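# Sort tested circuit boards into totes by tester light color

## Task

The testers have finished running. Remove every circuit board from its tester and drop it into the tote whose color matches that tester's light, either green or red. Any board in a tote of the other color means failure, as does any tote that ends up off its bench. Each lid is held shut by a hook, and pushing its small black tab down releases the lid. The testers are loose, so each must stay upright on the plate beneath it, still facing the way it did. The robot must not fall over or end up tilted.

## Robot and tools

ROBOT. The robot is a Rainbow RB-Y1. It has a wheeled base with two drive wheels and rear casters, and it cannot drive sideways. It has two 7-joint arms with parallel grippers, a head with pan and tilt, and a torso that can squat, shift, pitch and yaw. Each wrist has a camera case that sticks out sideways and can snag on things. The base is 0.58 m wide, runs 0.10 m ahead of the wheel axle and 0.57 m behind it, and sweeps a 0.58 m radius when it spins in place.

FRAMES. Everything is in the base frame, in metres: the origin is on the floor between the drive wheels, x points forward, y left, z up. The left_hand and right_hand readouts give the point between the finger pads; the fingers point along the hand's -z axis and close along its x axis. base_odometry is the start-of-scene base frame, with heading in rad, positive to the left. It only counts wheel turns, so slip and bumps distort it. lidar_m gives 12 distances in 30-degree sectors, counter-clockwise from straight ahead (4th is left, 7th behind, 10th right), measured in a plane 0.23 m above the floor. A "-" means nothing was seen there.

move. All keys except cameras and blocking form one action, and its motions start together.
- base: {x_m_s, turn_rad_s, for_s} is a relative drive. It sets a forward speed (0.005 to 0.4 m/s, either sign) and a left turn rate (0.02 to 1.509 rad/s, either sign) for for_s seconds (0.1 to 5). Any speed you omit is 0. The base accelerates at 0.4 m/s² (0.5 rad/s² for turns), so it coasts up to about 1 s after the command (3.1 s for turns). Combined speeds are scaled down if |x| + 0.27|turn| exceeds 0.4.
- joints: absolute targets keyed by joint name, in rad (grippers in m of opening, 0 to 0.1). Signs: shoulder_pitch negative swings the arm forward and up. Left shoulder_roll is positive outward (0 to 3.141); right shoulder_roll is negative outward (-3.141 to 0). Elbow runs -2.617 to 0.01, with negative bending it. Head_pan is ±0.523, positive to the left. Head_tilt runs -0.35 to 1.57, positive looking down. Torso ranges: squat 0 to 1.2, shift -0.3 to 0.6, pitch -0.2 to 1.4 (positive leans forward), yaw ±1.5 (positive to the left; raise both arms outward at least 0.2 rad first). The torso also has combined limits: squat+shift<=1.52; squat-shift+pitch<=1.57; shift+0.5pitch-0.4squat<=0.7; shift+0.3pitch-0.5squat<=0.39.
- target: an absolute pose for one hand: side ("left"/"right"), x, y, z in m in the base frame (-3 to 3), and quat_wxyz in the same form the hand lines print. It is solved once into joint angles, so the path is an arc that can bow more than 0.1 m on long moves. Split long moves into short steps. It cannot be combined with base or joints.
- min_time_s (0.1 to 8): the slowest any arm, head or torso motion may take.
- contact_limits: a gripper current cap in mA (200 to 672.5, default 672.5). It stays in force until changed.
- cameras: head_camera, left_wrist_camera, right_wrist_camera, or all.
- blocking: set false to return early while the robot keeps moving. A target is always waited for.
If a call is refused or hit by an unplanned stop, the remaining robot calls in that reply are skipped.

wait {seconds 0-10}, stop (brakes everything), zoom_image {camera, region [x0,y0,x1,y1] in pixels, at most 504x504}, and finished_scene {scene: the current scene's number}. Call finished_scene only once the goal holds with the robot let go.

RESULTS. "move" reads done or the worst status among the motions. Hand status is reached (within 10 mm and 2°), short (with the error), or refused (with the reason). Other joint words:
- off_target: the joint stopped away from its goal and may still be pushing.
- time_out: usually means something is blocking the joint.
- contact_stop: a torso-only stop.
- limit_stop_at_own_body_*: a self-collision guard stopped it.
- not_followed / "joint command not followed": the arm-vs-arm check withheld the command.
When one joint in a group (torso, left arm or right arm) gets a contact_stop or time_out, the whole group stops. on_its_own lists what the robot did without being told. motor_effort is wheel load in %; a wheel at rest normally reads under 30, and more means it is pushing something. Wrist force and torque are raw readings with offsets of up to 16 N. External torques estimate outside load per joint.

GRIPPING. Command an opening at least 0.005 m narrower than the object to clamp it at about 44-55 N per pad. off_target or done are both normal while holding. Lower contact_limits to grip more gently. Each arm can carry 3 kg.

AVOID:
- Arms hitting or pressing each other, including fingers and cameras. Keep about 0.5 rad of outward shoulder roll when both arms reach forward.
- Contact torques at the load limits (about 63.7 N m for shoulders, 32.7 for elbows, 22.7 for wrists). These trigger a 10 s torque fault.
- Motors reaching 80 °C from long stretched or loaded poses.
- Driving into furniture. The base does not stop, wheels stall and cut out for 2 s, and the upper body can catch and tip the robot.
- Heavy loads far forward, or hard stops while driving forward.
- Dropping, throwing or slamming boards; knocking testers over, turning them, or pushing them off their plates; pushing totes off their benches.
Press the black tab gently to open each lid, and check the light's color on camera before placing each board. Loose objects may occasionally get nudged by outside forces.

Thinking uses simulated time, and running motions continue while you think.

Each tool is called by a JSON object that holds its "name" and its "arguments".

## Session

{"name": "move", "arguments": {}}

Scene clock: 0.00 s.
Joint torques (N m): no reading
External joint torques (N m): no reading
Motor temperatures (°C): left_arm=[29 32 30 34 39 36 41] | right_arm=[35 33 28 33 45 37 36]
Wrist force (N): no reading
Wrist torque (N m): no reading
Wrist force, peak (N): no reading
base_odometry: x=+0.000 y=+0.000 heading=+0.000
lidar_m: 2.52 2.77 1.96 1.99 2.31 2.11 2.09 2.32 2.40 2.35 2.77 2.54
base_status: not commanded
joint_positions: torso_squat_rad=+0.350 torso_shift_rad=+0.000 torso_pitch_rad=+0.000 torso_yaw_rad=+0.000 left_shoulder_pitch_rad=+0.027 left_shoulder_roll_rad=+0.018 left_shoulder_yaw_rad=-0.025 left_elbow_rad=-0.232 left_forearm_roll_rad=+0.014 left_wrist_pitch_rad=+0.031 left_hand_roll_rad=-0.041 left_gripper_m=+0.100 right_shoulder_pitch_rad=+0.035 right_shoulder_roll_rad=-0.046 right_shoulder_yaw_rad=+0.024 right_elbow_rad=-0.288 right_forearm_roll_rad=+0.041 right_wrist_pitch_rad=+0.022 right_hand_roll_rad=+0.009 right_gripper_m=+0.099 head_pan_rad=+0.000 head_tilt_rad=+0.400
joint_status: not commanded
wheel_motors_off: 0
motor_effort: left_wheel=-1 right_wheel=+3
chest: x=-0.2280 y=-0.0007 z=+1.2475 quat_wxyz=(+1.000, +0.000, +0.000, +0.000) (m; base frame)
left_hand: x=-0.1412 y=+0.2314 z=+0.5672 quat_wxyz=(+0.996, +0.009, -0.088, -0.022) (m; base frame)
right_hand: x=-0.1186 y=-0.2534 z=+0.5712 quat_wxyz=(+0.992, -0.025, -0.115, +0.034) (m; base frame)
pictures: head_camera, left_wrist_camera, right_wrist_camera

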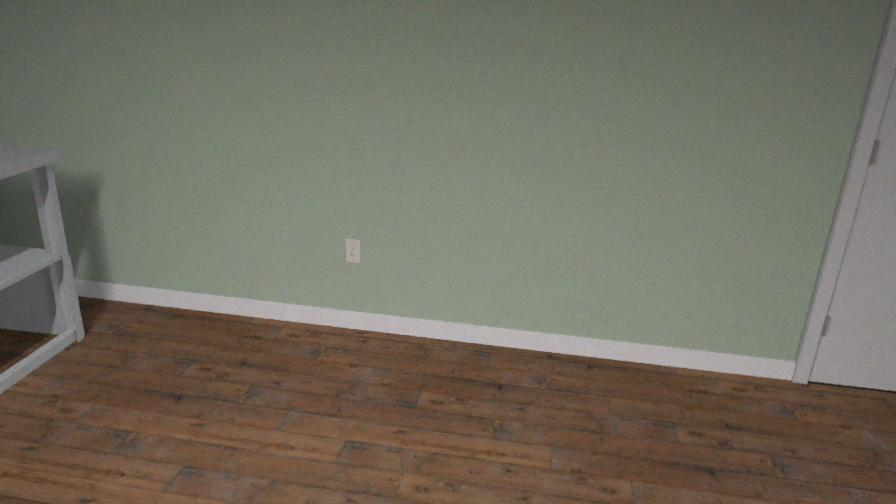

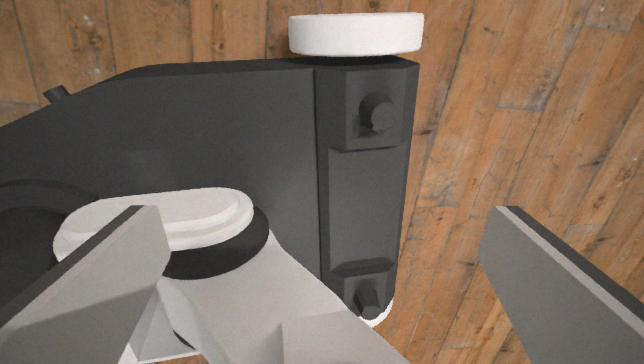

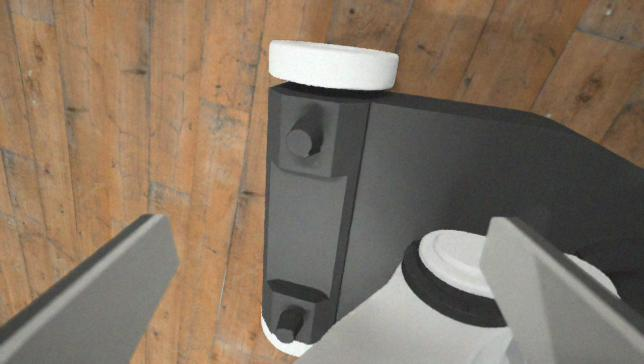

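Turn left to look around.

{"name": "move", "arguments": {"base": {"turn_rad_s":0.5,"for_s":2.2}, "cameras": ["head_camera"]}}

{"name": "move", "arguments": {"base": {"turn_rad_s":0.5,"for_s":2.2}, "cameras": ["head_camera"]}}

{"name": "move", "arguments": {"base": {"turn_rad_s":0.5,"for_s":2.2}, "cameras": ["head_camera"]}}

{"name": "move", "arguments": {"base": {"turn_rad_s":0.5,"for_s":2.2}, "cameras": ["head_camera"]}}

Scene clock: 11.07 s.
Joint torques (N m): left_arm=[-2.02 0.51 -0.09 -0.79 0.22 -0.42 0.08] | right_arm=[-2.19 -0.89 -0.77 -1.17 -0.17 -0.64 0.01]
External joint torques (N m): left_arm=[-0.08 -0.1 -0.14 0.2 0.22 0.03 0.09] | right_arm=[0.11 0.91 -0.59 0.29 -0.23 -0.11 0]
Wrist force (N): left_arm=[-2.9 -0.4 -9.7] | right_arm=[0.8 11.0 -12.4]
Wrist torque (N m): left_arm=[0.02 -0.46 -0.19] | right_arm=[-0.07 0.76 0.49]
Wrist force, peak (N): left_arm=[-2.9 -0.3 -9.9] | right_arm=[0.4 11.4 -12.9]
move: done
base_odometry: x=+0.000 y=+0.000 heading=+1.100
lidar_m: 1.95 1.99 2.30 2.09 2.08 2.34 2.39 2.35 2.80 2.53 2.52 2.84
base_status: done (sent for 2.2 of 2.2 s)
joint_positions: torso_squat_rad=+0.350 torso_shift_rad=+0.000 torso_pitch_rad=+0.000 torso_yaw_rad=+0.000 left_shoulder_pitch_rad=+0.027 left_shoulder_roll_rad=+0.018 left_shoulder_yaw_rad=-0.025 left_elbow_rad=-0.232 left_forearm_roll_rad=+0.014 left_wrist_pitch_rad=+0.031 left_hand_roll_rad=-0.041 left_gripper_m=+0.100 right_shoulder_pitch_rad=+0.035 right_shoulder_roll_rad=-0.046 right_shoulder_yaw_rad=+0.024 right_elbow_rad=-0.288 right_forearm_roll_rad=+0.041 right_wrist_pitch_rad=+0.022 right_hand_roll_rad=+0.009 right_gripper_m=+0.099 head_pan_rad=+0.000 head_tilt_rad=+0.400
joint_status: not commanded
wheel_motors_off: 0
motor_effort: left_wheel=+0(20) right_wheel=+4(26)
chest: x=-0.2280 y=-0.0008 z=+1.2475 quat_wxyz=(+1.000, +0.000, +0.000, +0.000) (m; base frame)
left_hand: x=-0.1412 y=+0.2314 z=+0.5672 quat_wxyz=(+0.996, +0.009, -0.088, -0.022) (m; base frame)
right_hand: x=-0.1186 y=-0.2534 z=+0.5712 quat_wxyz=(+0.992, -0.025, -0.115, +0.034) (m; base frame)
pictures: head_camera

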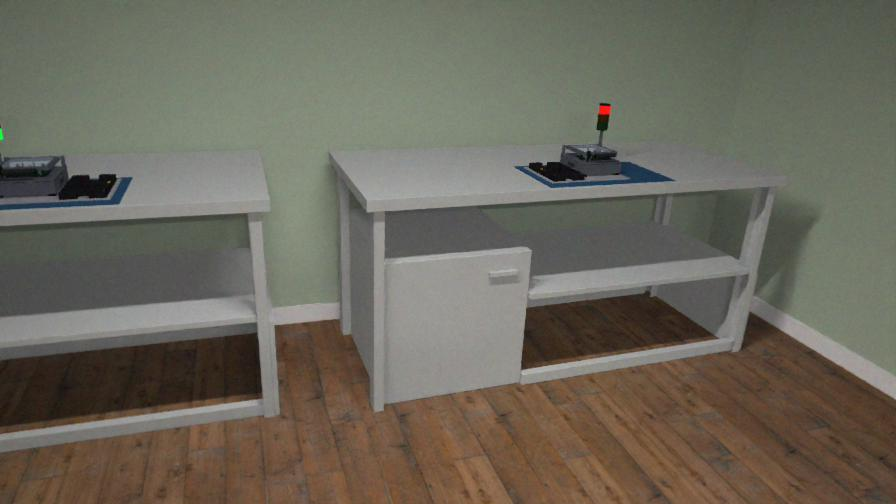

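Scene clock: 14.60 s.
Joint torques (N m): left_arm=[-1.96 0.61 -0.07 -0.88 0.17 -0.38 0.09] | right_arm=[-2.34 -0.87 -0.61 -1.16 -0.18 -0.56 0.02]
External joint torques (N m): left_arm=[-0.03 0 -0.13 0.1 0.16 0.07 0.1] | right_arm=[-0.04 0.93 -0.43 0.3 -0.24 -0.03 0.01]
Wrist force (N): left_arm=[-2.8 -0.3 -9.6] | right_arm=[0.8 10.9 -12.7]
Wrist torque (N m): left_arm=[0.00 -0.46 -0.21] | right_arm=[-0.07 0.74 0.52]
Wrist force, peak (N): left_arm=[-3.0 -0.6 -9.9] | right_arm=[0.7 11.3 -12.9]
move: done
base_odometry: x=+0.000 y=+0.000 heading=+2.199
lidar_m: 2.32 2.09 2.08 2.41 2.36 2.32 2.78 2.56 2.55 2.91 1.96 1.98
base_status: done (sent for 2.2 of 2.2 s)
joint_positions: torso_squat_rad=+0.350 torso_shift_rad=+0.000 torso_pitch_rad=+0.000 torso_yaw_rad=+0.000 left_shoulder_pitch_rad=+0.027 left_shoulder_roll_rad=+0.018 left_shoulder_yaw_rad=-0.025 left_elbow_rad=-0.232 left_forearm_roll_rad=+0.014 left_wrist_pitch_rad=+0.031 left_hand_roll_rad=-0.041 left_gripper_m=+0.100 right_shoulder_pitch_rad=+0.035 right_shoulder_roll_rad=-0.046 right_shoulder_yaw_rad=+0.024 right_elbow_rad=-0.288 right_forearm_roll_rad=+0.041 right_wrist_pitch_rad=+0.022 right_hand_roll_rad=+0.009 right_gripper_m=+0.099 head_pan_rad=+0.000 head_tilt_rad=+0.400
joint_status: not commanded
wheel_motors_off: 0
motor_effort: left_wheel=+1(14) right_wheel=+4(23)
chest: x=-0.2280 y=-0.0008 z=+1.2475 quat_wxyz=(+1.000, +0.000, +0.000, +0.000) (m; base frame)
left_hand: x=-0.1412 y=+0.2314 z=+0.5672 quat_wxyz=(+0.996, +0.009, -0.088, -0.022) (m; base frame)
right_hand: x=-0.1186 y=-0.2534 z=+0.5712 quat_wxyz=(+0.992, -0.025, -0.115, +0.034) (m; base frame)
pictures: head_camera

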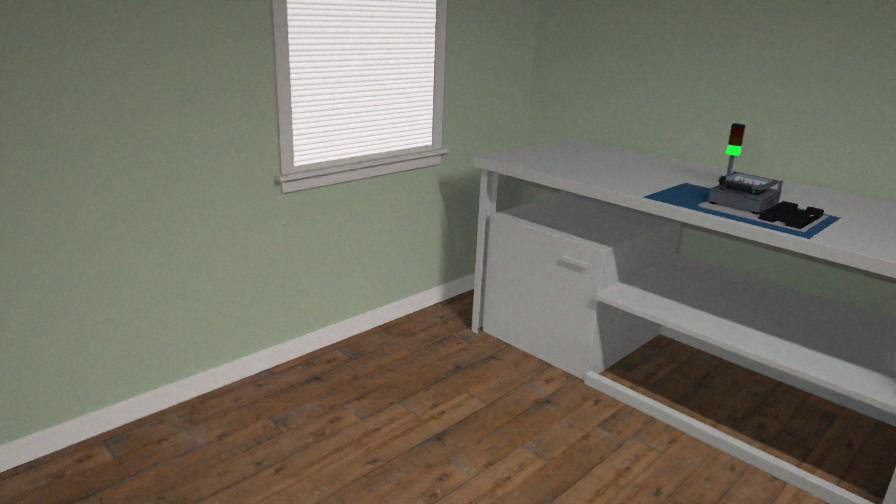

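Scene clock: 18.13 s.
Joint torques (N m): left_arm=[-2.01 0.65 0.15 -0.82 0.18 -0.49 0.06] | right_arm=[-2.42 -0.83 -0.41 -1.13 -0.09 -0.59 0.08]
External joint torques (N m): left_arm=[-0.08 0.04 0.1 0.16 0.18 -0.03 0.06] | right_arm=[-0.12 0.98 -0.23 0.33 -0.15 -0.07 0.07]
Wrist force (N): left_arm=[-2.8 -0.5 -9.6] | right_arm=[0.5 11.1 -12.3]
Wrist torque (N m): left_arm=[0.03 -0.46 -0.21] | right_arm=[-0.07 0.72 0.50]
Wrist force, peak (N): left_arm=[-2.9 -0.6 -9.9] | right_arm=[0.9 11.3 -12.8]
move: done
base_odometry: x=+0.000 y=+0.000 heading=-2.984
lidar_m: 2.09 2.47 2.31 2.34 2.77 2.52 2.52 2.91 1.99 2.33 2.37 2.08
base_status: done (sent for 2.2 of 2.2 s)
joint_positions: torso_squat_rad=+0.350 torso_shift_rad=+0.000 torso_pitch_rad=+0.000 torso_yaw_rad=+0.000 left_shoulder_pitch_rad=+0.027 left_shoulder_roll_rad=+0.018 left_shoulder_yaw_rad=-0.025 left_elbow_rad=-0.232 left_forearm_roll_rad=+0.014 left_wrist_pitch_rad=+0.031 left_hand_roll_rad=-0.041 left_gripper_m=+0.100 right_shoulder_pitch_rad=+0.035 right_shoulder_roll_rad=-0.046 right_shoulder_yaw_rad=+0.024 right_elbow_rad=-0.288 right_forearm_roll_rad=+0.041 right_wrist_pitch_rad=+0.022 right_hand_roll_rad=+0.009 right_gripper_m=+0.099 head_pan_rad=+0.000 head_tilt_rad=+0.400
joint_status: not commanded
wheel_motors_off: 0
motor_effort: left_wheel=+1(14) right_wheel=+4(23)
chest: x=-0.2280 y=-0.0008 z=+1.2475 quat_wxyz=(+1.000, +0.000, +0.000, +0.000) (m; base frame)
left_hand: x=-0.1412 y=+0.2314 z=+0.5672 quat_wxyz=(+0.996, +0.009, -0.088, -0.022) (m; base frame)
right_hand: x=-0.1186 y=-0.2534 z=+0.5712 quat_wxyz=(+0.992, -0.025, -0.115, +0.034) (m; base frame)
pictures: head_camera

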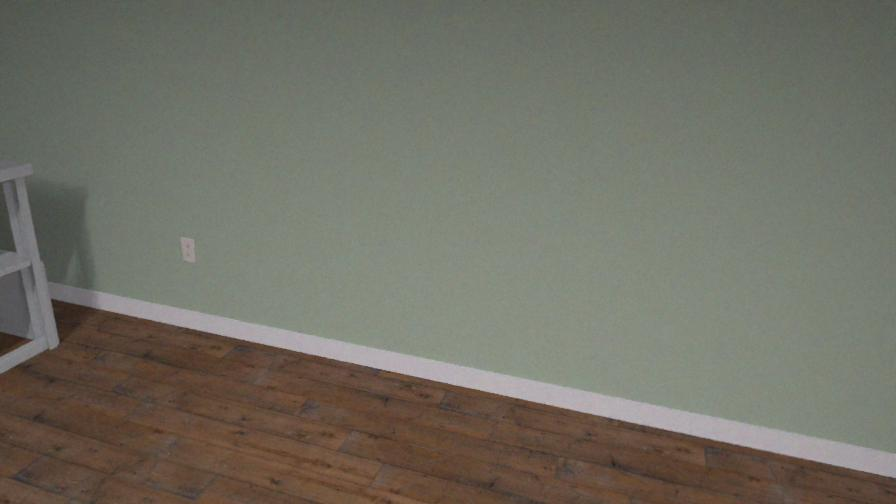

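Scene clock: 21.67 s.
Joint torques (N m): left_arm=[-1.92 0.66 0.21 -0.89 0.26 -0.43 0.07] | right_arm=[-2.21 -1.01 -0.25 -1.1 -0.21 -0.54 0.06]
External joint torques (N m): left_arm=[0.01 0.05 0.15 0.09 0.25 0.02 0.08] | right_arm=[0.09 0.8 -0.08 0.36 -0.27 -0.02 0.04]
Wrist force (N): left_arm=[-2.6 -0.4 -9.6] | right_arm=[0.6 11.3 -12.8]
Wrist torque (N m): left_arm=[-0.01 -0.44 -0.21] | right_arm=[-0.10 0.73 0.50]
Wrist force, peak (N): left_arm=[-2.9 -0.4 -9.9] | right_arm=[0.7 11.2 -13.0]
move: done
base_odometry: x=+0.000 y=+0.000 heading=-1.884
lidar_m: 2.31 2.34 2.75 2.52 2.53 2.18 1.96 2.34 2.34 2.09 2.09 2.56
base_status: done (sent for 2.2 of 2.2 s)
joint_positions: torso_squat_rad=+0.350 torso_shift_rad=+0.000 torso_pitch_rad=+0.000 torso_yaw_rad=+0.000 left_shoulder_pitch_rad=+0.027 left_shoulder_roll_rad=+0.018 left_shoulder_yaw_rad=-0.025 left_elbow_rad=-0.232 left_forearm_roll_rad=+0.014 left_wrist_pitch_rad=+0.031 left_hand_roll_rad=-0.041 left_gripper_m=+0.100 right_shoulder_pitch_rad=+0.035 right_shoulder_roll_rad=-0.046 right_shoulder_yaw_rad=+0.024 right_elbow_rad=-0.288 right_forearm_roll_rad=+0.041 right_wrist_pitch_rad=+0.022 right_hand_roll_rad=+0.009 right_gripper_m=+0.099 head_pan_rad=+0.000 head_tilt_rad=+0.400
joint_status: not commanded
wheel_motors_off: 0
motor_effort: left_wheel=+0(15) right_wheel=+4(24)
chest: x=-0.2280 y=-0.0008 z=+1.2475 quat_wxyz=(+1.000, +0.000, +0.000, +0.000) (m; base frame)
left_hand: x=-0.1412 y=+0.2314 z=+0.5672 quat_wxyz=(+0.996, +0.009, -0.088, -0.022) (m; base frame)
right_hand: x=-0.1186 y=-0.2534 z=+0.5712 quat_wxyz=(+0.992, -0.025, -0.115, +0.034) (m; base frame)
pictures: head_camera

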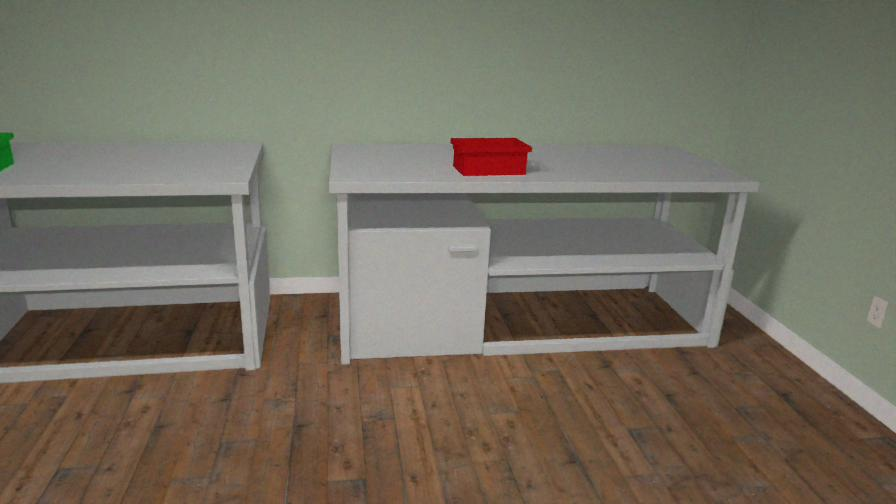

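{"name": "move", "arguments": {"base": {"turn_rad_s":0.8,"for_s":3.1}}}

{"name": "move", "arguments": {"base": {"x_m_s":0.4,"for_s":4.7}}}

{"name": "move", "arguments": {"base": {"turn_rad_s":0.5,"for_s":1.75}, "cameras": ["head_camera"]}}

{"name": "zoom_image", "arguments": {"camera": "head_camera", "region": [250, 50, 650, 350]}}

Scene clock: 48.70 s.
Joint torques (N m): left_arm=[-2.12 0.41 0.38 -0.76 0.24 -0.39 0.06] | right_arm=[-2.2 -0.87 -0.6 -1.15 -0.12 -0.62 0.04]
External joint torques (N m): left_arm=[-0.19 -0.2 0.33 0.22 0.23 0.06 0.07] | right_arm=[0.1 0.94 -0.43 0.32 -0.18 -0.09 0.03]
Wrist force (N): left_arm=[-2.6 -0.1 -9.5] | right_arm=[0.8 11.1 -12.8]
Wrist torque (N m): left_arm=[-0.02 -0.44 -0.19] | right_arm=[-0.07 0.76 0.50]
Wrist force, peak (N): left_arm=[-2.8 -0.2 -10.0] | right_arm=[0.9 11.5 -12.9]
move: done
base_odometry: x=+0.000 y=+0.000 heading=+0.595
lidar_m: 2.83 1.96 1.98 2.31 2.10 2.09 2.34 2.39 2.35 2.80 2.53 2.52
base_status: done (sent for 3.1 of 3.1 s)
joint_positions: torso_squat_rad=+0.350 torso_shift_rad=+0.000 torso_pitch_rad=+0.000 torso_yaw_rad=+0.000 left_shoulder_pitch_rad=+0.027 left_shoulder_roll_rad=+0.018 left_shoulder_yaw_rad=-0.025 left_elbow_rad=-0.232 left_forearm_roll_rad=+0.014 left_wrist_pitch_rad=+0.031 left_hand_roll_rad=-0.041 left_gripper_m=+0.100 right_shoulder_pitch_rad=+0.035 right_shoulder_roll_rad=-0.046 right_shoulder_yaw_rad=+0.024 right_elbow_rad=-0.288 right_forearm_roll_rad=+0.041 right_wrist_pitch_rad=+0.022 right_hand_roll_rad=+0.009 right_gripper_m=+0.099 head_pan_rad=+0.000 head_tilt_rad=+0.400
joint_status: not commanded
wheel_motors_off: 0
motor_effort: left_wheel=+1(16) right_wheel=+5(26)
chest: x=-0.2280 y=-0.0008 z=+1.2475 quat_wxyz=(+1.000, +0.000, +0.000, +0.000) (m; base frame)
left_hand: x=-0.1412 y=+0.2314 z=+0.5672 quat_wxyz=(+0.996, +0.009, -0.088, -0.022) (m; base frame)
right_hand: x=-0.1186 y=-0.2534 z=+0.5712 quat_wxyz=(+0.992, -0.025, -0.115, +0.034) (m; base frame)
pictures: none

Scene clock: 54.93 s.
Joint torques (N m): left_arm=[-1.53 0.5 0.04 -0.96 0.22 -0.44 0.1] | right_arm=[-2.25 -0.91 -0.17 -1.26 -0.09 -0.62 0.05]
External joint torques (N m): left_arm=[0.39 -0.1 -0.02 0.03 0.21 0.01 0.11] | right_arm=[0.04 0.9 0.01 0.2 -0.15 -0.09 0.04]
Wrist force (N): left_arm=[-2.7 -0.5 -9.4] | right_arm=[0.6 11.0 -12.5]
Wrist torque (N m): left_arm=[0.03 -0.46 -0.20] | right_arm=[-0.07 0.75 0.52]
Wrist force, peak (N): left_arm=[-2.7 -0.4 -10.0] | right_arm=[1.0 11.3 -13.1]
move: done
base_odometry: x=+1.556 y=+1.055 heading=+0.596
lidar_m: 1.00 1.32 0.87 0.82 1.55 3.49 3.91 3.72 2.56 1.34 1.12 1.11
base_status: done (sent for 4.7 of 4.7 s)
joint_positions: torso_squat_rad=+0.350 torso_shift_rad=+0.000 torso_pitch_rad=+0.000 torso_yaw_rad=+0.000 left_shoulder_pitch_rad=+0.026 left_shoulder_roll_rad=+0.018 left_shoulder_yaw_rad=-0.025 left_elbow_rad=-0.232 left_forearm_roll_rad=+0.014 left_wrist_pitch_rad=+0.031 left_hand_roll_rad=-0.041 left_gripper_m=+0.100 right_shoulder_pitch_rad=+0.035 right_shoulder_roll_rad=-0.046 right_shoulder_yaw_rad=+0.024 right_elbow_rad=-0.288 right_forearm_roll_rad=+0.041 right_wrist_pitch_rad=+0.022 right_hand_roll_rad=+0.009 right_gripper_m=+0.099 head_pan_rad=+0.000 head_tilt_rad=+0.400
joint_status: not commanded
wheel_motors_off: 0
motor_effort: left_wheel=+3(32) right_wheel=-2(31)
chest: x=-0.2280 y=-0.0008 z=+1.2475 quat_wxyz=(+1.000, +0.000, +0.000, +0.000) (m; base frame)
left_hand: x=-0.1412 y=+0.2314 z=+0.5672 quat_wxyz=(+0.996, +0.009, -0.088, -0.022) (m; base frame)
right_hand: x=-0.1186 y=-0.2534 z=+0.5712 quat_wxyz=(+0.992, -0.025, -0.115, +0.034) (m; base frame)
pictures: none

Scene clock: 58.00 s.
Joint torques (N m): left_arm=[-1.6 0.7 -0.2 -0.89 0.19 -0.52 0.04] | right_arm=[-2.15 -1.03 -0.45 -1.18 -0.18 -0.71 0.04]
External joint torques (N m): left_arm=[0.34 0.09 -0.26 0.09 0.19 -0.06 0.05] | right_arm=[0.15 0.78 -0.28 0.29 -0.25 -0.18 0.02]
Wrist force (N): left_arm=[-3.0 -0.4 -9.6] | right_arm=[0.7 10.9 -12.4]
Wrist torque (N m): left_arm=[0.00 -0.48 -0.20] | right_arm=[-0.04 0.72 0.51]
Wrist force, peak (N): left_arm=[-2.9 -0.1 -9.8] | right_arm=[0.9 11.4 -12.8]
move: done
base_odometry: x=+1.556 y=+1.055 heading=+1.479
lidar_m: 1.38 0.82 1.05 3.49 3.66 3.71 3.57 1.56 1.18 1.14 1.00 1.04
base_status: done (sent for 1.77 of 1.77 s)
joint_positions: torso_squat_rad=+0.350 torso_shift_rad=+0.000 torso_pitch_rad=+0.000 torso_yaw_rad=+0.000 left_shoulder_pitch_rad=+0.026 left_shoulder_roll_rad=+0.018 left_shoulder_yaw_rad=-0.025 left_elbow_rad=-0.232 left_forearm_roll_rad=+0.014 left_wrist_pitch_rad=+0.031 left_hand_roll_rad=-0.041 left_gripper_m=+0.100 right_shoulder_pitch_rad=+0.035 right_shoulder_roll_rad=-0.046 right_shoulder_yaw_rad=+0.024 right_elbow_rad=-0.288 right_forearm_roll_rad=+0.041 right_wrist_pitch_rad=+0.022 right_hand_roll_rad=+0.009 right_gripper_m=+0.099 head_pan_rad=+0.000 head_tilt_rad=+0.400
joint_status: not commanded
wheel_motors_off: 0
motor_effort: left_wheel=+0(30) right_wheel=+1(29)
chest: x=-0.2280 y=-0.0008 z=+1.2475 quat_wxyz=(+1.000, +0.000, +0.000, +0.000) (m; base frame)
left_hand: x=-0.1412 y=+0.2314 z=+0.5672 quat_wxyz=(+0.996, +0.009, -0.088, -0.022) (m; base frame)
right_hand: x=-0.1186 y=-0.2534 z=+0.5712 quat_wxyz=(+0.992, -0.025, -0.115, +0.034) (m; base frame)
pictures: head_camera
camera_calibration:
head_camera: T_world_to_cam=[[0.00555195, -0.998764, 0.0493967, -0.0729326], [-0.35278, -0.0481777, -0.934465, 1.33895], [0.93569, -0.0122381, -0.352611, 0.642122], [0, 0, 0, 1]] pos_world=[-0.128068, -0.00047668, 1.48122]

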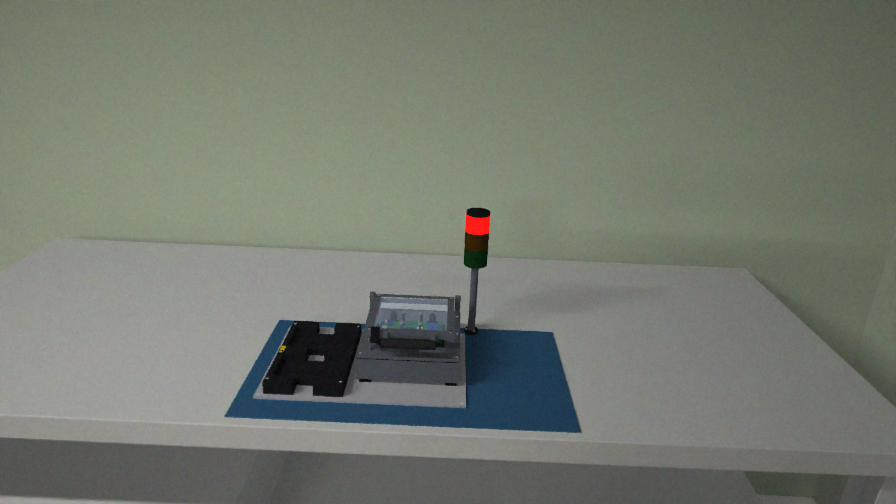

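Scaled by 1.260 from the camera's 896x504 image, which has a finer 1280x720 frame.

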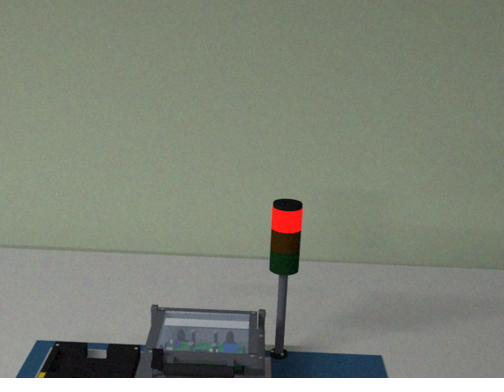

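{"name": "move", "arguments": {"target": {"side":"left","x":0.25,"y":0.3,"z":1.2,"quat_wxyz":[0.924,0,-0.383,0]}}}

{"name": "move", "arguments": {"target": {"side":"right","x":0.25,"y":-0.3,"z":1.2,"quat_wxyz":[0.924,0,-0.383,0]}}}

{"name": "move", "arguments": {"base": {"x_m_s":0.3,"for_s":1.35}, "joints": {"head_tilt_rad":0.75}, "cameras": ["all"]}}

{"name": "zoom_image", "arguments": {"camera": "head_camera", "region": [250, 120, 650, 420]}}

Scene clock: 69.67 s.
Joint torques (N m): left_arm=[-14.26 9.3 5.6 -3.75 -0.31 -1.48 0.07] | right_arm=[-2.37 -0.75 -0.74 -1.15 -0.12 -0.57 0.07]
External joint torques (N m): left_arm=[1.75 -0.3 0.08 1.16 0.14 -0.11 0.11] | right_arm=[-0.08 1.05 -0.56 0.31 -0.18 -0.04 0.06]
Wrist force (N): left_arm=[-6.1 0.0 -8.0] | right_arm=[0.7 11.2 -12.7]
Wrist torque (N m): left_arm=[-0.01 -0.66 -0.22] | right_arm=[-0.09 0.73 0.51]
Wrist force, peak (N): left_arm=[-5.5 -2.3 -9.6] | right_arm=[1.2 11.5 -12.7]
move: done
base_odometry: x=+1.556 y=+1.055 heading=+1.479
lidar_m: 1.38 0.82 1.05 3.49 3.65 3.70 3.56 1.56 1.18 1.14 1.00 1.06
base_status: not commanded
joint_positions: torso_squat_rad=+0.350 torso_shift_rad=+0.000 torso_pitch_rad=+0.000 torso_yaw_rad=+0.000 left_shoulder_pitch_rad=-0.565 left_shoulder_roll_rad=+0.646 left_shoulder_yaw_rad=+0.134 left_elbow_rad=-2.063 left_forearm_roll_rad=+0.582 left_wrist_pitch_rad=+1.812 left_hand_roll_rad=+0.341 left_gripper_m=+0.100 right_shoulder_pitch_rad=+0.035 right_shoulder_roll_rad=-0.046 right_shoulder_yaw_rad=+0.024 right_elbow_rad=-0.288 right_forearm_roll_rad=+0.041 right_wrist_pitch_rad=+0.022 right_hand_roll_rad=+0.009 right_gripper_m=+0.099 head_pan_rad=+0.000 head_tilt_rad=+0.400
joint_status: all done
wheel_motors_off: 0
motor_effort: left_wheel=+1(4) right_wheel=+5(7)
chest: x=-0.2280 y=-0.0007 z=+1.2475 quat_wxyz=(+1.000, +0.000, +0.000, +0.000) (m; base frame)
left_hand: x=+0.2500 y=+0.2999 z=+1.2002 quat_wxyz=(+0.924, +0.000, -0.383, +0.000) (m; base frame)
left_hand_status: reached (checked arc, planned for 2.2 s): 0 mm and 0.0 deg off.
right_hand: x=-0.1186 y=-0.2534 z=+0.5712 quat_wxyz=(+0.992, -0.025, -0.115, +0.034) (m; base frame)
pictures: none

Scene clock: 72.13 s.
Joint torques (N m): left_arm=[-14.5 9.52 5.43 -3.93 -0.21 -1.51 -0.01] | right_arm=[-15 -10.76 -6.78 -3.9 0.56 -1.68 -0.08]
External joint torques (N m): left_arm=[1.51 -0.09 -0.1 0.98 0.24 -0.14 0.03] | right_arm=[2.03 0.35 -0.49 1.05 -0.14 -0.31 -0.12]
Wrist force (N): left_arm=[-6.3 0.0 -8.3] | right_arm=[-2.2 10.4 -11.2]
Wrist torque (N m): left_arm=[-0.01 -0.70 -0.22] | right_arm=[-0.02 0.61 0.49]
Wrist force, peak (N): left_arm=[-6.3 0.1 -8.3] | right_arm=[-1.5 12.9 -12.3]
move: done
base_odometry: x=+1.556 y=+1.055 heading=+1.479
lidar_m: 1.38 0.82 1.04 3.49 3.65 3.70 3.57 1.56 1.18 1.14 0.99 1.06
base_status: not commanded
joint_positions: torso_squat_rad=+0.350 torso_shift_rad=+0.000 torso_pitch_rad=+0.000 torso_yaw_rad=+0.000 left_shoulder_pitch_rad=-0.565 left_shoulder_roll_rad=+0.646 left_shoulder_yaw_rad=+0.134 left_elbow_rad=-2.063 left_forearm_roll_rad=+0.582 left_wrist_pitch_rad=+1.812 left_hand_roll_rad=+0.341 left_gripper_m=+0.100 right_shoulder_pitch_rad=-0.560 right_shoulder_roll_rad=-0.703 right_shoulder_yaw_rad=-0.093 right_elbow_rad=-2.068 right_forearm_roll_rad=-0.624 right_wrist_pitch_rad=+1.780 right_hand_roll_rad=-0.398 right_gripper_m=+0.099 head_pan_rad=+0.000 head_tilt_rad=+0.400
joint_status: all done
wheel_motors_off: 0
motor_effort: left_wheel=+1(4) right_wheel=+8(9)
chest: x=-0.2280 y=-0.0007 z=+1.2475 quat_wxyz=(+1.000, +0.000, +0.000, +0.000) (m; base frame)
left_hand: x=+0.2500 y=+0.2999 z=+1.2001 quat_wxyz=(+0.924, +0.000, -0.383, +0.000) (m; base frame)
right_hand: x=+0.2495 y=-0.2999 z=+1.2004 quat_wxyz=(+0.923, +0.000, -0.384, +0.000) (m; base frame)
right_hand_status: reached (checked arc, planned for 2.1 s): 1 mm and 0.1 deg off.
pictures: none

Scene clock: 74.57 s.
Joint torques (N m): left_arm=[-14.76 9.37 5.79 -4.06 -0.31 -1.53 0.07] | right_arm=[-15.16 -10.56 -6.63 -3.92 0.62 -1.59 0]
External joint torques (N m): left_arm=[1.24 -0.23 0.26 0.85 0.14 -0.16 0.11] | right_arm=[1.87 0.56 -0.34 1.02 -0.08 -0.22 -0.04]
Wrist force (N): left_arm=[-6.1 -0.2 -8.2] | right_arm=[-2.7 10.6 -11.1]
Wrist torque (N m): left_arm=[0.01 -0.65 -0.23] | right_arm=[-0.04 0.55 0.48]
Wrist force, peak (N): left_arm=[-6.2 -0.1 -8.4] | right_arm=[-2.0 10.6 -11.8]
move: done
base_odometry: x=+1.594 y=+1.463 heading=+1.479
lidar_m: 0.97 0.51 0.48 2.52 3.64 4.09 3.90 1.58 1.18 1.15 0.77 1.01
base_status: done (sent for 1.37 of 1.37 s)
joint_positions: torso_squat_rad=+0.350 torso_shift_rad=+0.000 torso_pitch_rad=+0.000 torso_yaw_rad=+0.000 left_shoulder_pitch_rad=-0.564 left_shoulder_roll_rad=+0.646 left_shoulder_yaw_rad=+0.134 left_elbow_rad=-2.063 left_forearm_roll_rad=+0.582 left_wrist_pitch_rad=+1.812 left_hand_roll_rad=+0.341 left_gripper_m=+0.100 right_shoulder_pitch_rad=-0.560 right_shoulder_roll_rad=-0.703 right_shoulder_yaw_rad=-0.093 right_elbow_rad=-2.068 right_forearm_roll_rad=-0.624 right_wrist_pitch_rad=+1.780 right_hand_roll_rad=-0.398 right_gripper_m=+0.099 head_pan_rad=+0.000 head_tilt_rad=+0.750
joint_status: all done
wheel_motors_off: 0
motor_effort: left_wheel=-1(29) right_wheel=-3(30)
chest: x=-0.2280 y=-0.0007 z=+1.2475 quat_wxyz=(+1.000, +0.000, +0.000, +0.000) (m; base frame)
left_hand: x=+0.2500 y=+0.3000 z=+1.2001 quat_wxyz=(+0.924, +0.000, -0.383, +0.000) (m; base frame)
right_hand: x=+0.2495 y=-0.2999 z=+1.2004 quat_wxyz=(+0.923, +0.000, -0.384, +0.000) (m; base frame)
pictures: head_camera, left_wrist_camera, right_wrist_camera
camera_calibration:
head_camera: T_world_to_cam=[[0.0225106, -0.998758, 0.044454, -0.0622091], [-0.651776, -0.0483777, -0.756867, 1.0202], [0.758078, -0.0119364, -0.652055, 1.03896], [0, 0, 0, 1]] pos_world=[-0.121273, -0.000375453, 1.45238]
left_wrist_camera: T_world_to_cam=[[0.715193, 0.0153854, 0.698758, -1.02331], [-0.331971, -0.87231, 0.358986, -0.0519361], [0.615056, -0.488711, -0.618762, 0.80439], [0, 0, 0, 1]] pos_world=[0.219876, 0.363554, 1.23141]
right_wrist_camera: T_world_to_cam=[[-0.693075, 0.0201477, -0.720584, 1.04638], [-0.307246, 0.896011, 0.320569, -0.00613871], [0.65211, 0.443575, -0.614812, 0.780019], [0, 0, 0, 1]] pos_world=[0.214677, -0.361579, 1.23554]

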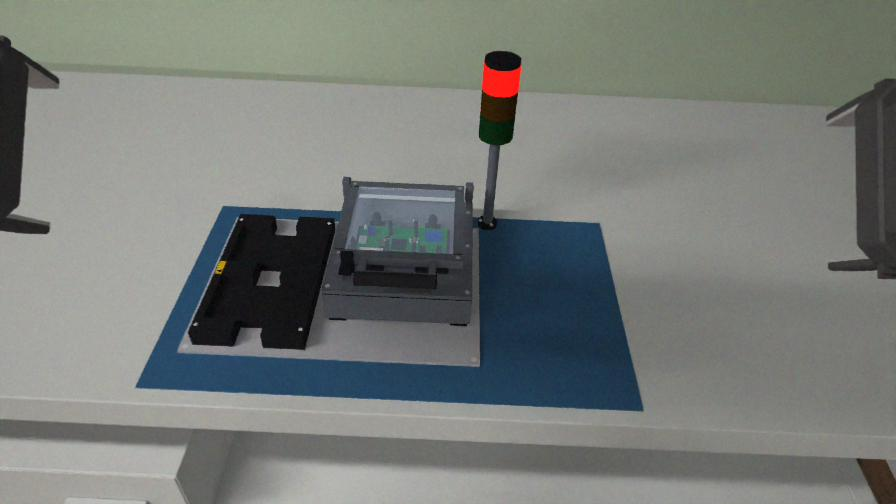

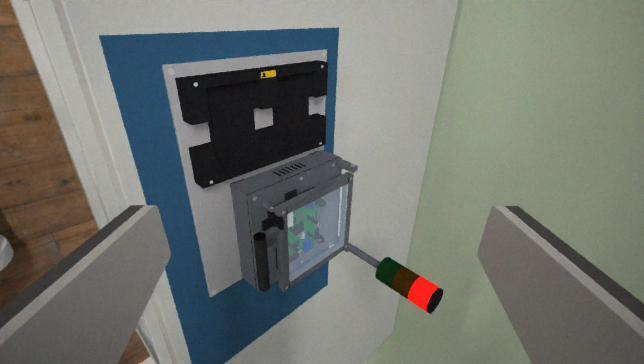

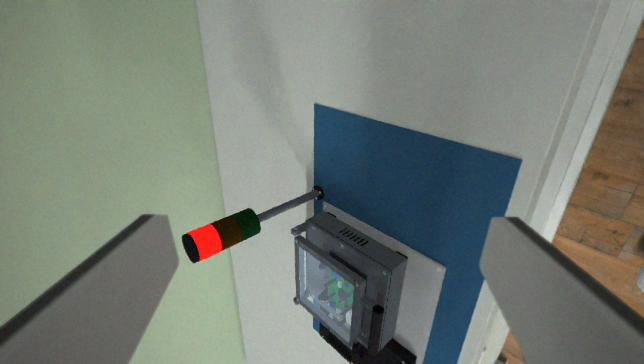

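Scaled by 1.260 from the camera's 896x504 image, which has a finer 1280x720 frame.

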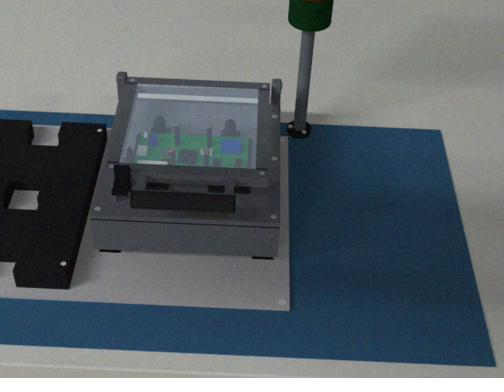

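{"name": "move", "arguments": {"target": {"side":"left","x":0.27,"y":0.08,"z":1.12,"quat_wxyz":[0.924,0,-0.383,0]}, "cameras": ["left_wrist_camera","head_camera"]}}

{"name": "zoom_image", "arguments": {"camera": "left_wrist_camera", "region": [200, 80, 500, 280]}}

Scene clock: 99.73 s.
Joint torques (N m): left_arm=[-16.67 2.24 6.34 -5.42 -0.44 -0.99 -0.36] | right_arm=[-14.98 -10.7 -6.79 -4.14 0.53 -1.54 0]
External joint torques (N m): left_arm=[1.12 0.53 0.7 1.38 0.46 0.11 -0.32] | right_arm=[2.04 0.42 -0.5 0.81 -0.17 -0.16 -0.04]
Wrist force (N): left_arm=[-6.2 -0.1 -8.1] | right_arm=[-2.0 10.4 -11.0]
Wrist torque (N m): left_arm=[0.00 -0.69 -0.19] | right_arm=[-0.02 0.63 0.49]
Wrist force, peak (N): left_arm=[-6.4 -0.4 -9.1] | right_arm=[-2.3 11.0 -11.5]
move: done
base_odometry: x=+1.594 y=+1.463 heading=+1.479
lidar_m: 0.97 0.51 0.49 2.52 3.64 4.09 3.90 1.58 1.19 1.15 0.77 1.00
base_status: not commanded
joint_positions: torso_squat_rad=+0.350 torso_shift_rad=+0.000 torso_pitch_rad=+0.000 torso_yaw_rad=+0.000 left_shoulder_pitch_rad=-0.723 left_shoulder_roll_rad=+0.264 left_shoulder_yaw_rad=-0.463 left_elbow_rad=-1.878 left_forearm_roll_rad=+0.103 left_wrist_pitch_rad=+1.721 left_hand_roll_rad=+0.723 left_gripper_m=+0.100 right_shoulder_pitch_rad=-0.560 right_shoulder_roll_rad=-0.703 right_shoulder_yaw_rad=-0.093 right_elbow_rad=-2.068 right_forearm_roll_rad=-0.624 right_wrist_pitch_rad=+1.780 right_hand_roll_rad=-0.398 right_gripper_m=+0.099 head_pan_rad=+0.000 head_tilt_rad=+0.750
joint_status: all done
wheel_motors_off: 0
motor_effort: left_wheel=+1(4) right_wheel=-4(5)
chest: x=-0.2280 y=-0.0007 z=+1.2475 quat_wxyz=(+1.000, +0.000, +0.000, +0.000) (m; base frame)
left_hand: x=+0.2694 y=+0.0800 z=+1.1202 quat_wxyz=(+0.924, +0.000, -0.383, +0.000) (m; base frame)
left_hand_status: reached (checked arc, planned for 0.9 s): 1 mm and 0.0 deg off.
right_hand: x=+0.2495 y=-0.3000 z=+1.2004 quat_wxyz=(+0.923, +0.000, -0.384, +0.000) (m; base frame)
pictures: head_camera, left_wrist_camera
camera_calibration:
head_camera: T_world_to_cam=[[0.0225067, -0.998758, 0.0444553, -0.0622116], [-0.651719, -0.0483771, -0.756916, 1.02028], [0.758127, -0.0119367, -0.651998, 1.03888], [0, 0, 0, 1]] pos_world=[-0.121273, -0.000375456, 1.45238]
left_wrist_camera: T_world_to_cam=[[0.715058, 0.0150093, 0.698904, -0.978122], [-0.332477, -0.872155, 0.358892, -0.208466], [0.614939, -0.488999, -0.618652, 0.635553], [0, 0, 0, 1]] pos_world=[0.239278, 0.143651, 1.15162]

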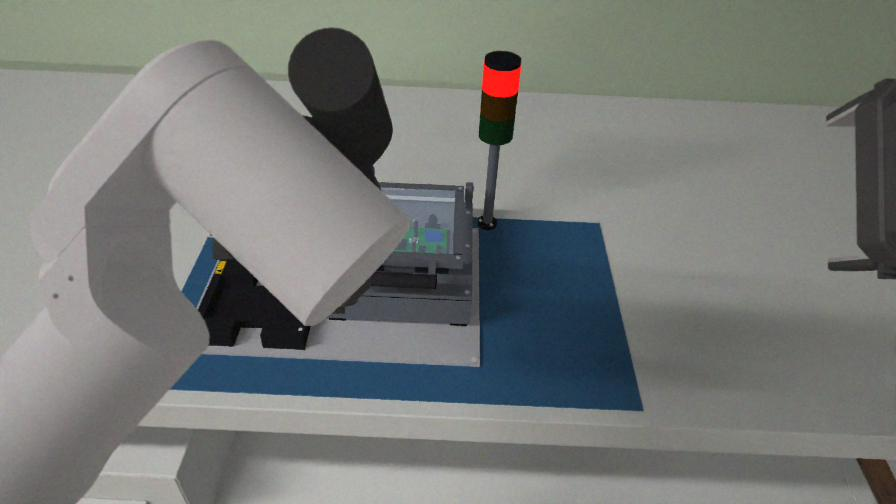

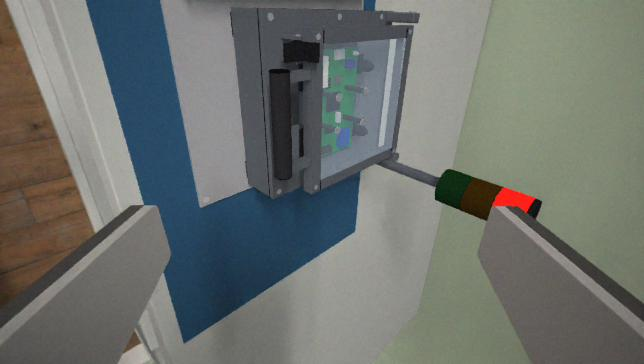

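Scaled by 1.680 from the camera's 644x364 image, which has a finer 920x520 frame.

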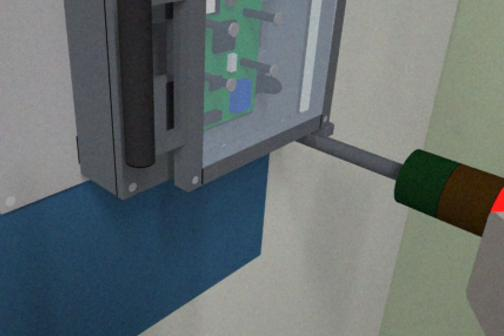

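{"name": "zoom_image", "arguments": {"camera": "left_wrist_camera", "region": [200, 0, 420, 200]}}

{"name": "move", "arguments": {"target": {"side":"left","x":0.27,"y":0.16,"z":1.12,"quat_wxyz":[0.924,0,-0.383,0]}, "cameras": ["left_wrist_camera"]}}

{"name": "zoom_image", "arguments": {"camera": "left_wrist_camera", "region": [200, 60, 420, 260]}}

Scaled by 2.291 from the camera's 644x364 image, which has a finer 920x520 frame.

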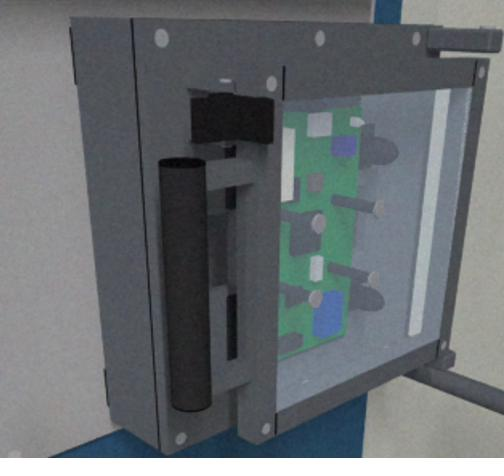

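Scene clock: 107.00 s.
Joint torques (N m): left_arm=[-16.39 3.91 5.55 -6.43 -0.58 -1.5 0.24] | right_arm=[-15.1 -10.61 -6.56 -4.22 0.43 -1.5 -0.04]
External joint torques (N m): left_arm=[0.71 -0.35 -0.4 0.15 0.22 -0.32 0.28] | right_arm=[1.93 0.51 -0.27 0.72 -0.27 -0.12 -0.08]
Wrist force (N): left_arm=[-6.1 0.1 -8.2] | right_arm=[-2.6 10.8 -11.4]
Wrist torque (N m): left_arm=[-0.01 -0.64 -0.22] | right_arm=[-0.08 0.57 0.49]
Wrist force, peak (N): left_arm=[-6.6 -1.2 -8.5] | right_arm=[-2.6 10.8 -11.4]
move: done
base_odometry: x=+1.594 y=+1.463 heading=+1.479
lidar_m: 0.97 0.52 0.48 2.53 3.64 4.09 3.89 1.59 1.20 1.16 0.77 1.01
base_status: not commanded
joint_positions: torso_squat_rad=+0.350 torso_shift_rad=+0.000 torso_pitch_rad=+0.000 torso_yaw_rad=+0.000 left_shoulder_pitch_rad=-0.602 left_shoulder_roll_rad=+0.424 left_shoulder_yaw_rad=-0.319 left_elbow_rad=-1.986 left_forearm_roll_rad=+0.230 left_wrist_pitch_rad=+1.676 left_hand_roll_rad=+0.614 left_gripper_m=+0.100 right_shoulder_pitch_rad=-0.560 right_shoulder_roll_rad=-0.703 right_shoulder_yaw_rad=-0.093 right_elbow_rad=-2.068 right_forearm_roll_rad=-0.624 right_wrist_pitch_rad=+1.780 right_hand_roll_rad=-0.398 right_gripper_m=+0.099 head_pan_rad=+0.000 head_tilt_rad=+0.750
joint_status: all done
wheel_motors_off: 0
motor_effort: left_wheel=+4(4) right_wheel=-4(5)
chest: x=-0.2280 y=-0.0007 z=+1.2475 quat_wxyz=(+1.000, +0.000, +0.000, +0.000) (m; base frame)
left_hand: x=+0.2700 y=+0.1599 z=+1.1204 quat_wxyz=(+0.923, +0.002, -0.384, +0.001) (m; base frame)
left_hand_status: reached (checked arc, planned for 0.5 s): 0 mm and 0.3 deg off.
right_hand: x=+0.2495 y=-0.2999 z=+1.2004 quat_wxyz=(+0.923, +0.000, -0.384, +0.000) (m; base frame)
pictures: left_wrist_camera
camera_calibration:
left_wrist_camera: T_world_to_cam=[[0.713912, 0.0157442, 0.700059, -0.980973], [-0.329814, -0.874347, 0.356005, -0.135761], [0.617699, -0.485045, -0.619014, 0.673428], [0, 0, 0, 1]] pos_world=[0.239576, 0.223385, 1.15193]

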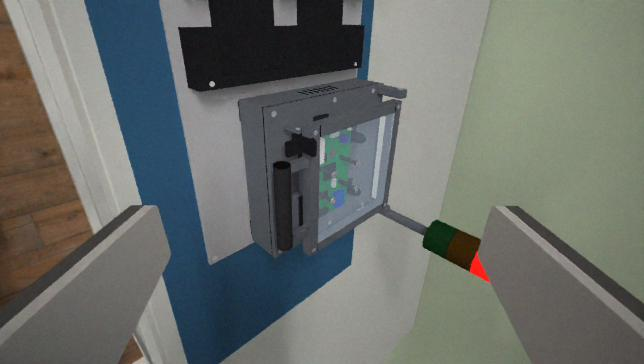

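Scaled by 2.291 from the camera's 644x364 image, which has a finer 920x520 frame.

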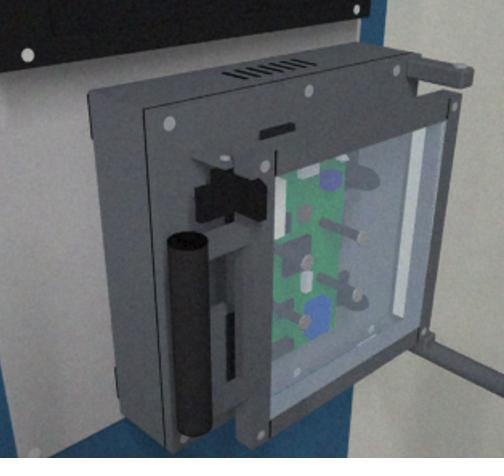

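{"name": "move", "arguments": {"target": {"side":"left","x":0.405,"y":0.12,"z":1.05,"quat_wxyz":[0.707,0,0,0.707]}}}

{"name": "move", "arguments": {"joints": {"left_gripper_m":0.0}, "cameras": ["left_wrist_camera","head_camera"]}}

Scene clock: 135.87 s.
Joint torques (N m): left_arm=[-23.13 7.99 1.53 -7.63 0.12 -0.83 -0.33] | right_arm=[-15.01 -10.65 -6.7 -4.21 0.35 -1.5 -0.01]
External joint torques (N m): left_arm=[2.3 -0.27 0.91 1.67 0.09 0.14 -0.33] | right_arm=[2.02 0.47 -0.41 0.74 -0.36 -0.13 -0.05]
Wrist force (N): left_arm=[-1.3 2.8 -8.6] | right_arm=[-2.3 10.6 -10.8]
Wrist torque (N m): left_arm=[-0.16 -0.39 -0.25] | right_arm=[-0.06 0.60 0.49]
Wrist force, peak (N): left_arm=[-8.3 -0.3 -8.4] | right_arm=[-2.4 10.7 -11.6]
move: short
base_odometry: x=+1.594 y=+1.463 heading=+1.479
lidar_m: 0.97 0.51 0.49 2.52 3.64 4.09 3.90 1.58 1.20 1.15 0.77 1.01
base_status: not commanded
joint_positions: torso_squat_rad=+0.350 torso_shift_rad=+0.000 torso_pitch_rad=+0.000 torso_yaw_rad=+0.000 left_shoulder_pitch_rad=-1.360 left_shoulder_roll_rad=+0.148 left_shoulder_yaw_rad=+0.049 left_elbow_rad=-0.267 left_forearm_roll_rad=+0.235 left_wrist_pitch_rad=+1.070 left_hand_roll_rad=+1.766 left_gripper_m=+0.100 right_shoulder_pitch_rad=-0.560 right_shoulder_roll_rad=-0.703 right_shoulder_yaw_rad=-0.093 right_elbow_rad=-2.068 right_forearm_roll_rad=-0.624 right_wrist_pitch_rad=+1.780 right_hand_roll_rad=-0.398 right_gripper_m=+0.099 head_pan_rad=+0.000 head_tilt_rad=+0.750
joint_status: all done
wheel_motors_off: 0
motor_effort: left_wheel=+3(4) right_wheel=-2(6)
chest: x=-0.2280 y=-0.0007 z=+1.2475 quat_wxyz=(+1.000, +0.000, +0.000, +0.000) (m; base frame)
left_hand: x=+0.4043 y=+0.1200 z=+1.0504 quat_wxyz=(+0.686, -0.198, -0.145, +0.685) (m; base frame)
left_hand_status: short (checked arc, as near as the solve gets, planned for 2.1 s): 1 mm and 28.4 deg off. The place is met; only the turn is off.
right_hand: x=+0.2495 y=-0.3000 z=+1.2004 quat_wxyz=(+0.923, +0.000, -0.384, +0.000) (m; base frame)
pictures: none

Scene clock: 137.57 s.
Joint torques (N m): left_arm=[-23.41 7.84 1.56 -7.76 0.16 -0.83 -0.24] | right_arm=[-15.18 -10.45 -6.61 -4.28 0.52 -1.54 0.04]
External joint torques (N m): left_arm=[2.02 -0.42 0.93 1.54 0.12 0.14 -0.23] | right_arm=[1.84 0.67 -0.31 0.67 -0.18 -0.17 0]
Wrist force (N): left_arm=[-1.2 2.8 -8.6] | right_arm=[-2.4 10.3 -11.0]
Wrist torque (N m): left_arm=[-0.17 -0.37 -0.24] | right_arm=[-0.01 0.61 0.47]
Wrist force, peak (N): left_arm=[-1.2 2.7 -8.9] | right_arm=[-2.5 11.0 -11.2]
move: done
base_odometry: x=+1.594 y=+1.463 heading=+1.479
lidar_m: 0.96 0.51 0.48 2.52 3.64 4.09 3.89 1.59 1.19 1.15 0.77 1.01
base_status: not commanded
joint_positions: torso_squat_rad=+0.350 torso_shift_rad=+0.000 torso_pitch_rad=+0.000 torso_yaw_rad=+0.000 left_shoulder_pitch_rad=-1.360 left_shoulder_roll_rad=+0.148 left_shoulder_yaw_rad=+0.049 left_elbow_rad=-0.267 left_forearm_roll_rad=+0.235 left_wrist_pitch_rad=+1.070 left_hand_roll_rad=+1.766 left_gripper_m=+0.000 right_shoulder_pitch_rad=-0.560 right_shoulder_roll_rad=-0.703 right_shoulder_yaw_rad=-0.093 right_elbow_rad=-2.068 right_forearm_roll_rad=-0.624 right_wrist_pitch_rad=+1.780 right_hand_roll_rad=-0.398 right_gripper_m=+0.099 head_pan_rad=+0.000 head_tilt_rad=+0.750
joint_status: all done
wheel_motors_off: 0
motor_effort: left_wheel=+2(4) right_wheel=-4(6)
chest: x=-0.2280 y=-0.0007 z=+1.2475 quat_wxyz=(+1.000, +0.000, +0.000, +0.000) (m; base frame)
left_hand: x=+0.4043 y=+0.1200 z=+1.0504 quat_wxyz=(+0.686, -0.198, -0.145, +0.685) (m; base frame)
right_hand: x=+0.2495 y=-0.3000 z=+1.2004 quat_wxyz=(+0.923, +0.000, -0.384, +0.000) (m; base frame)
pictures: head_camera, left_wrist_camera
camera_calibration:
head_camera: T_world_to_cam=[[0.0225041, -0.998758, 0.0444568, -0.0622118], [-0.651669, -0.0483773, -0.756959, 1.02028], [0.75817, -0.0119364, -0.651948, 1.03889], [0, 0, 0, 1]] pos_world=[-0.121373, -0.000375454, 1.45238]
left_wrist_camera: T_world_to_cam=[[0.0108323, 0.995736, -0.0916111, -0.0290243], [0.540541, 0.0712457, 0.838295, -1.07326], [0.841248, -0.0586003, -0.537465, 0.300525], [0, 0, 0, 1]] pos_world=[0.327642, 0.122977, 1.05857]

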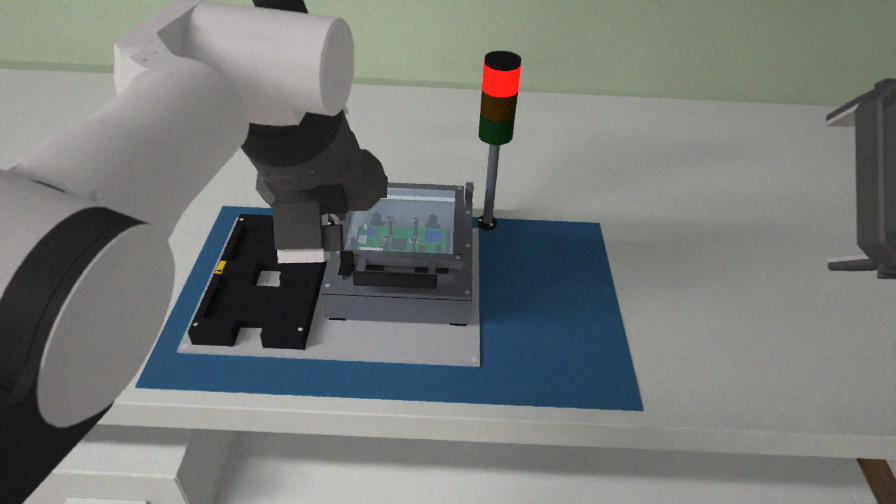

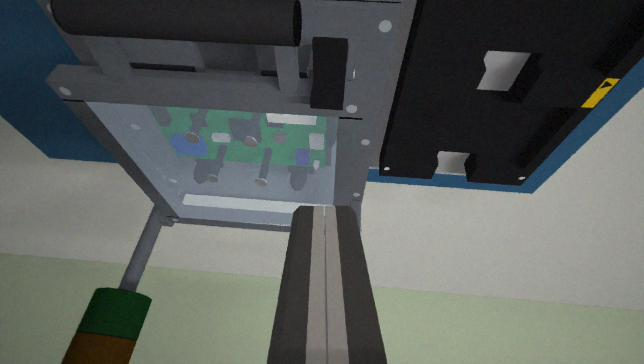

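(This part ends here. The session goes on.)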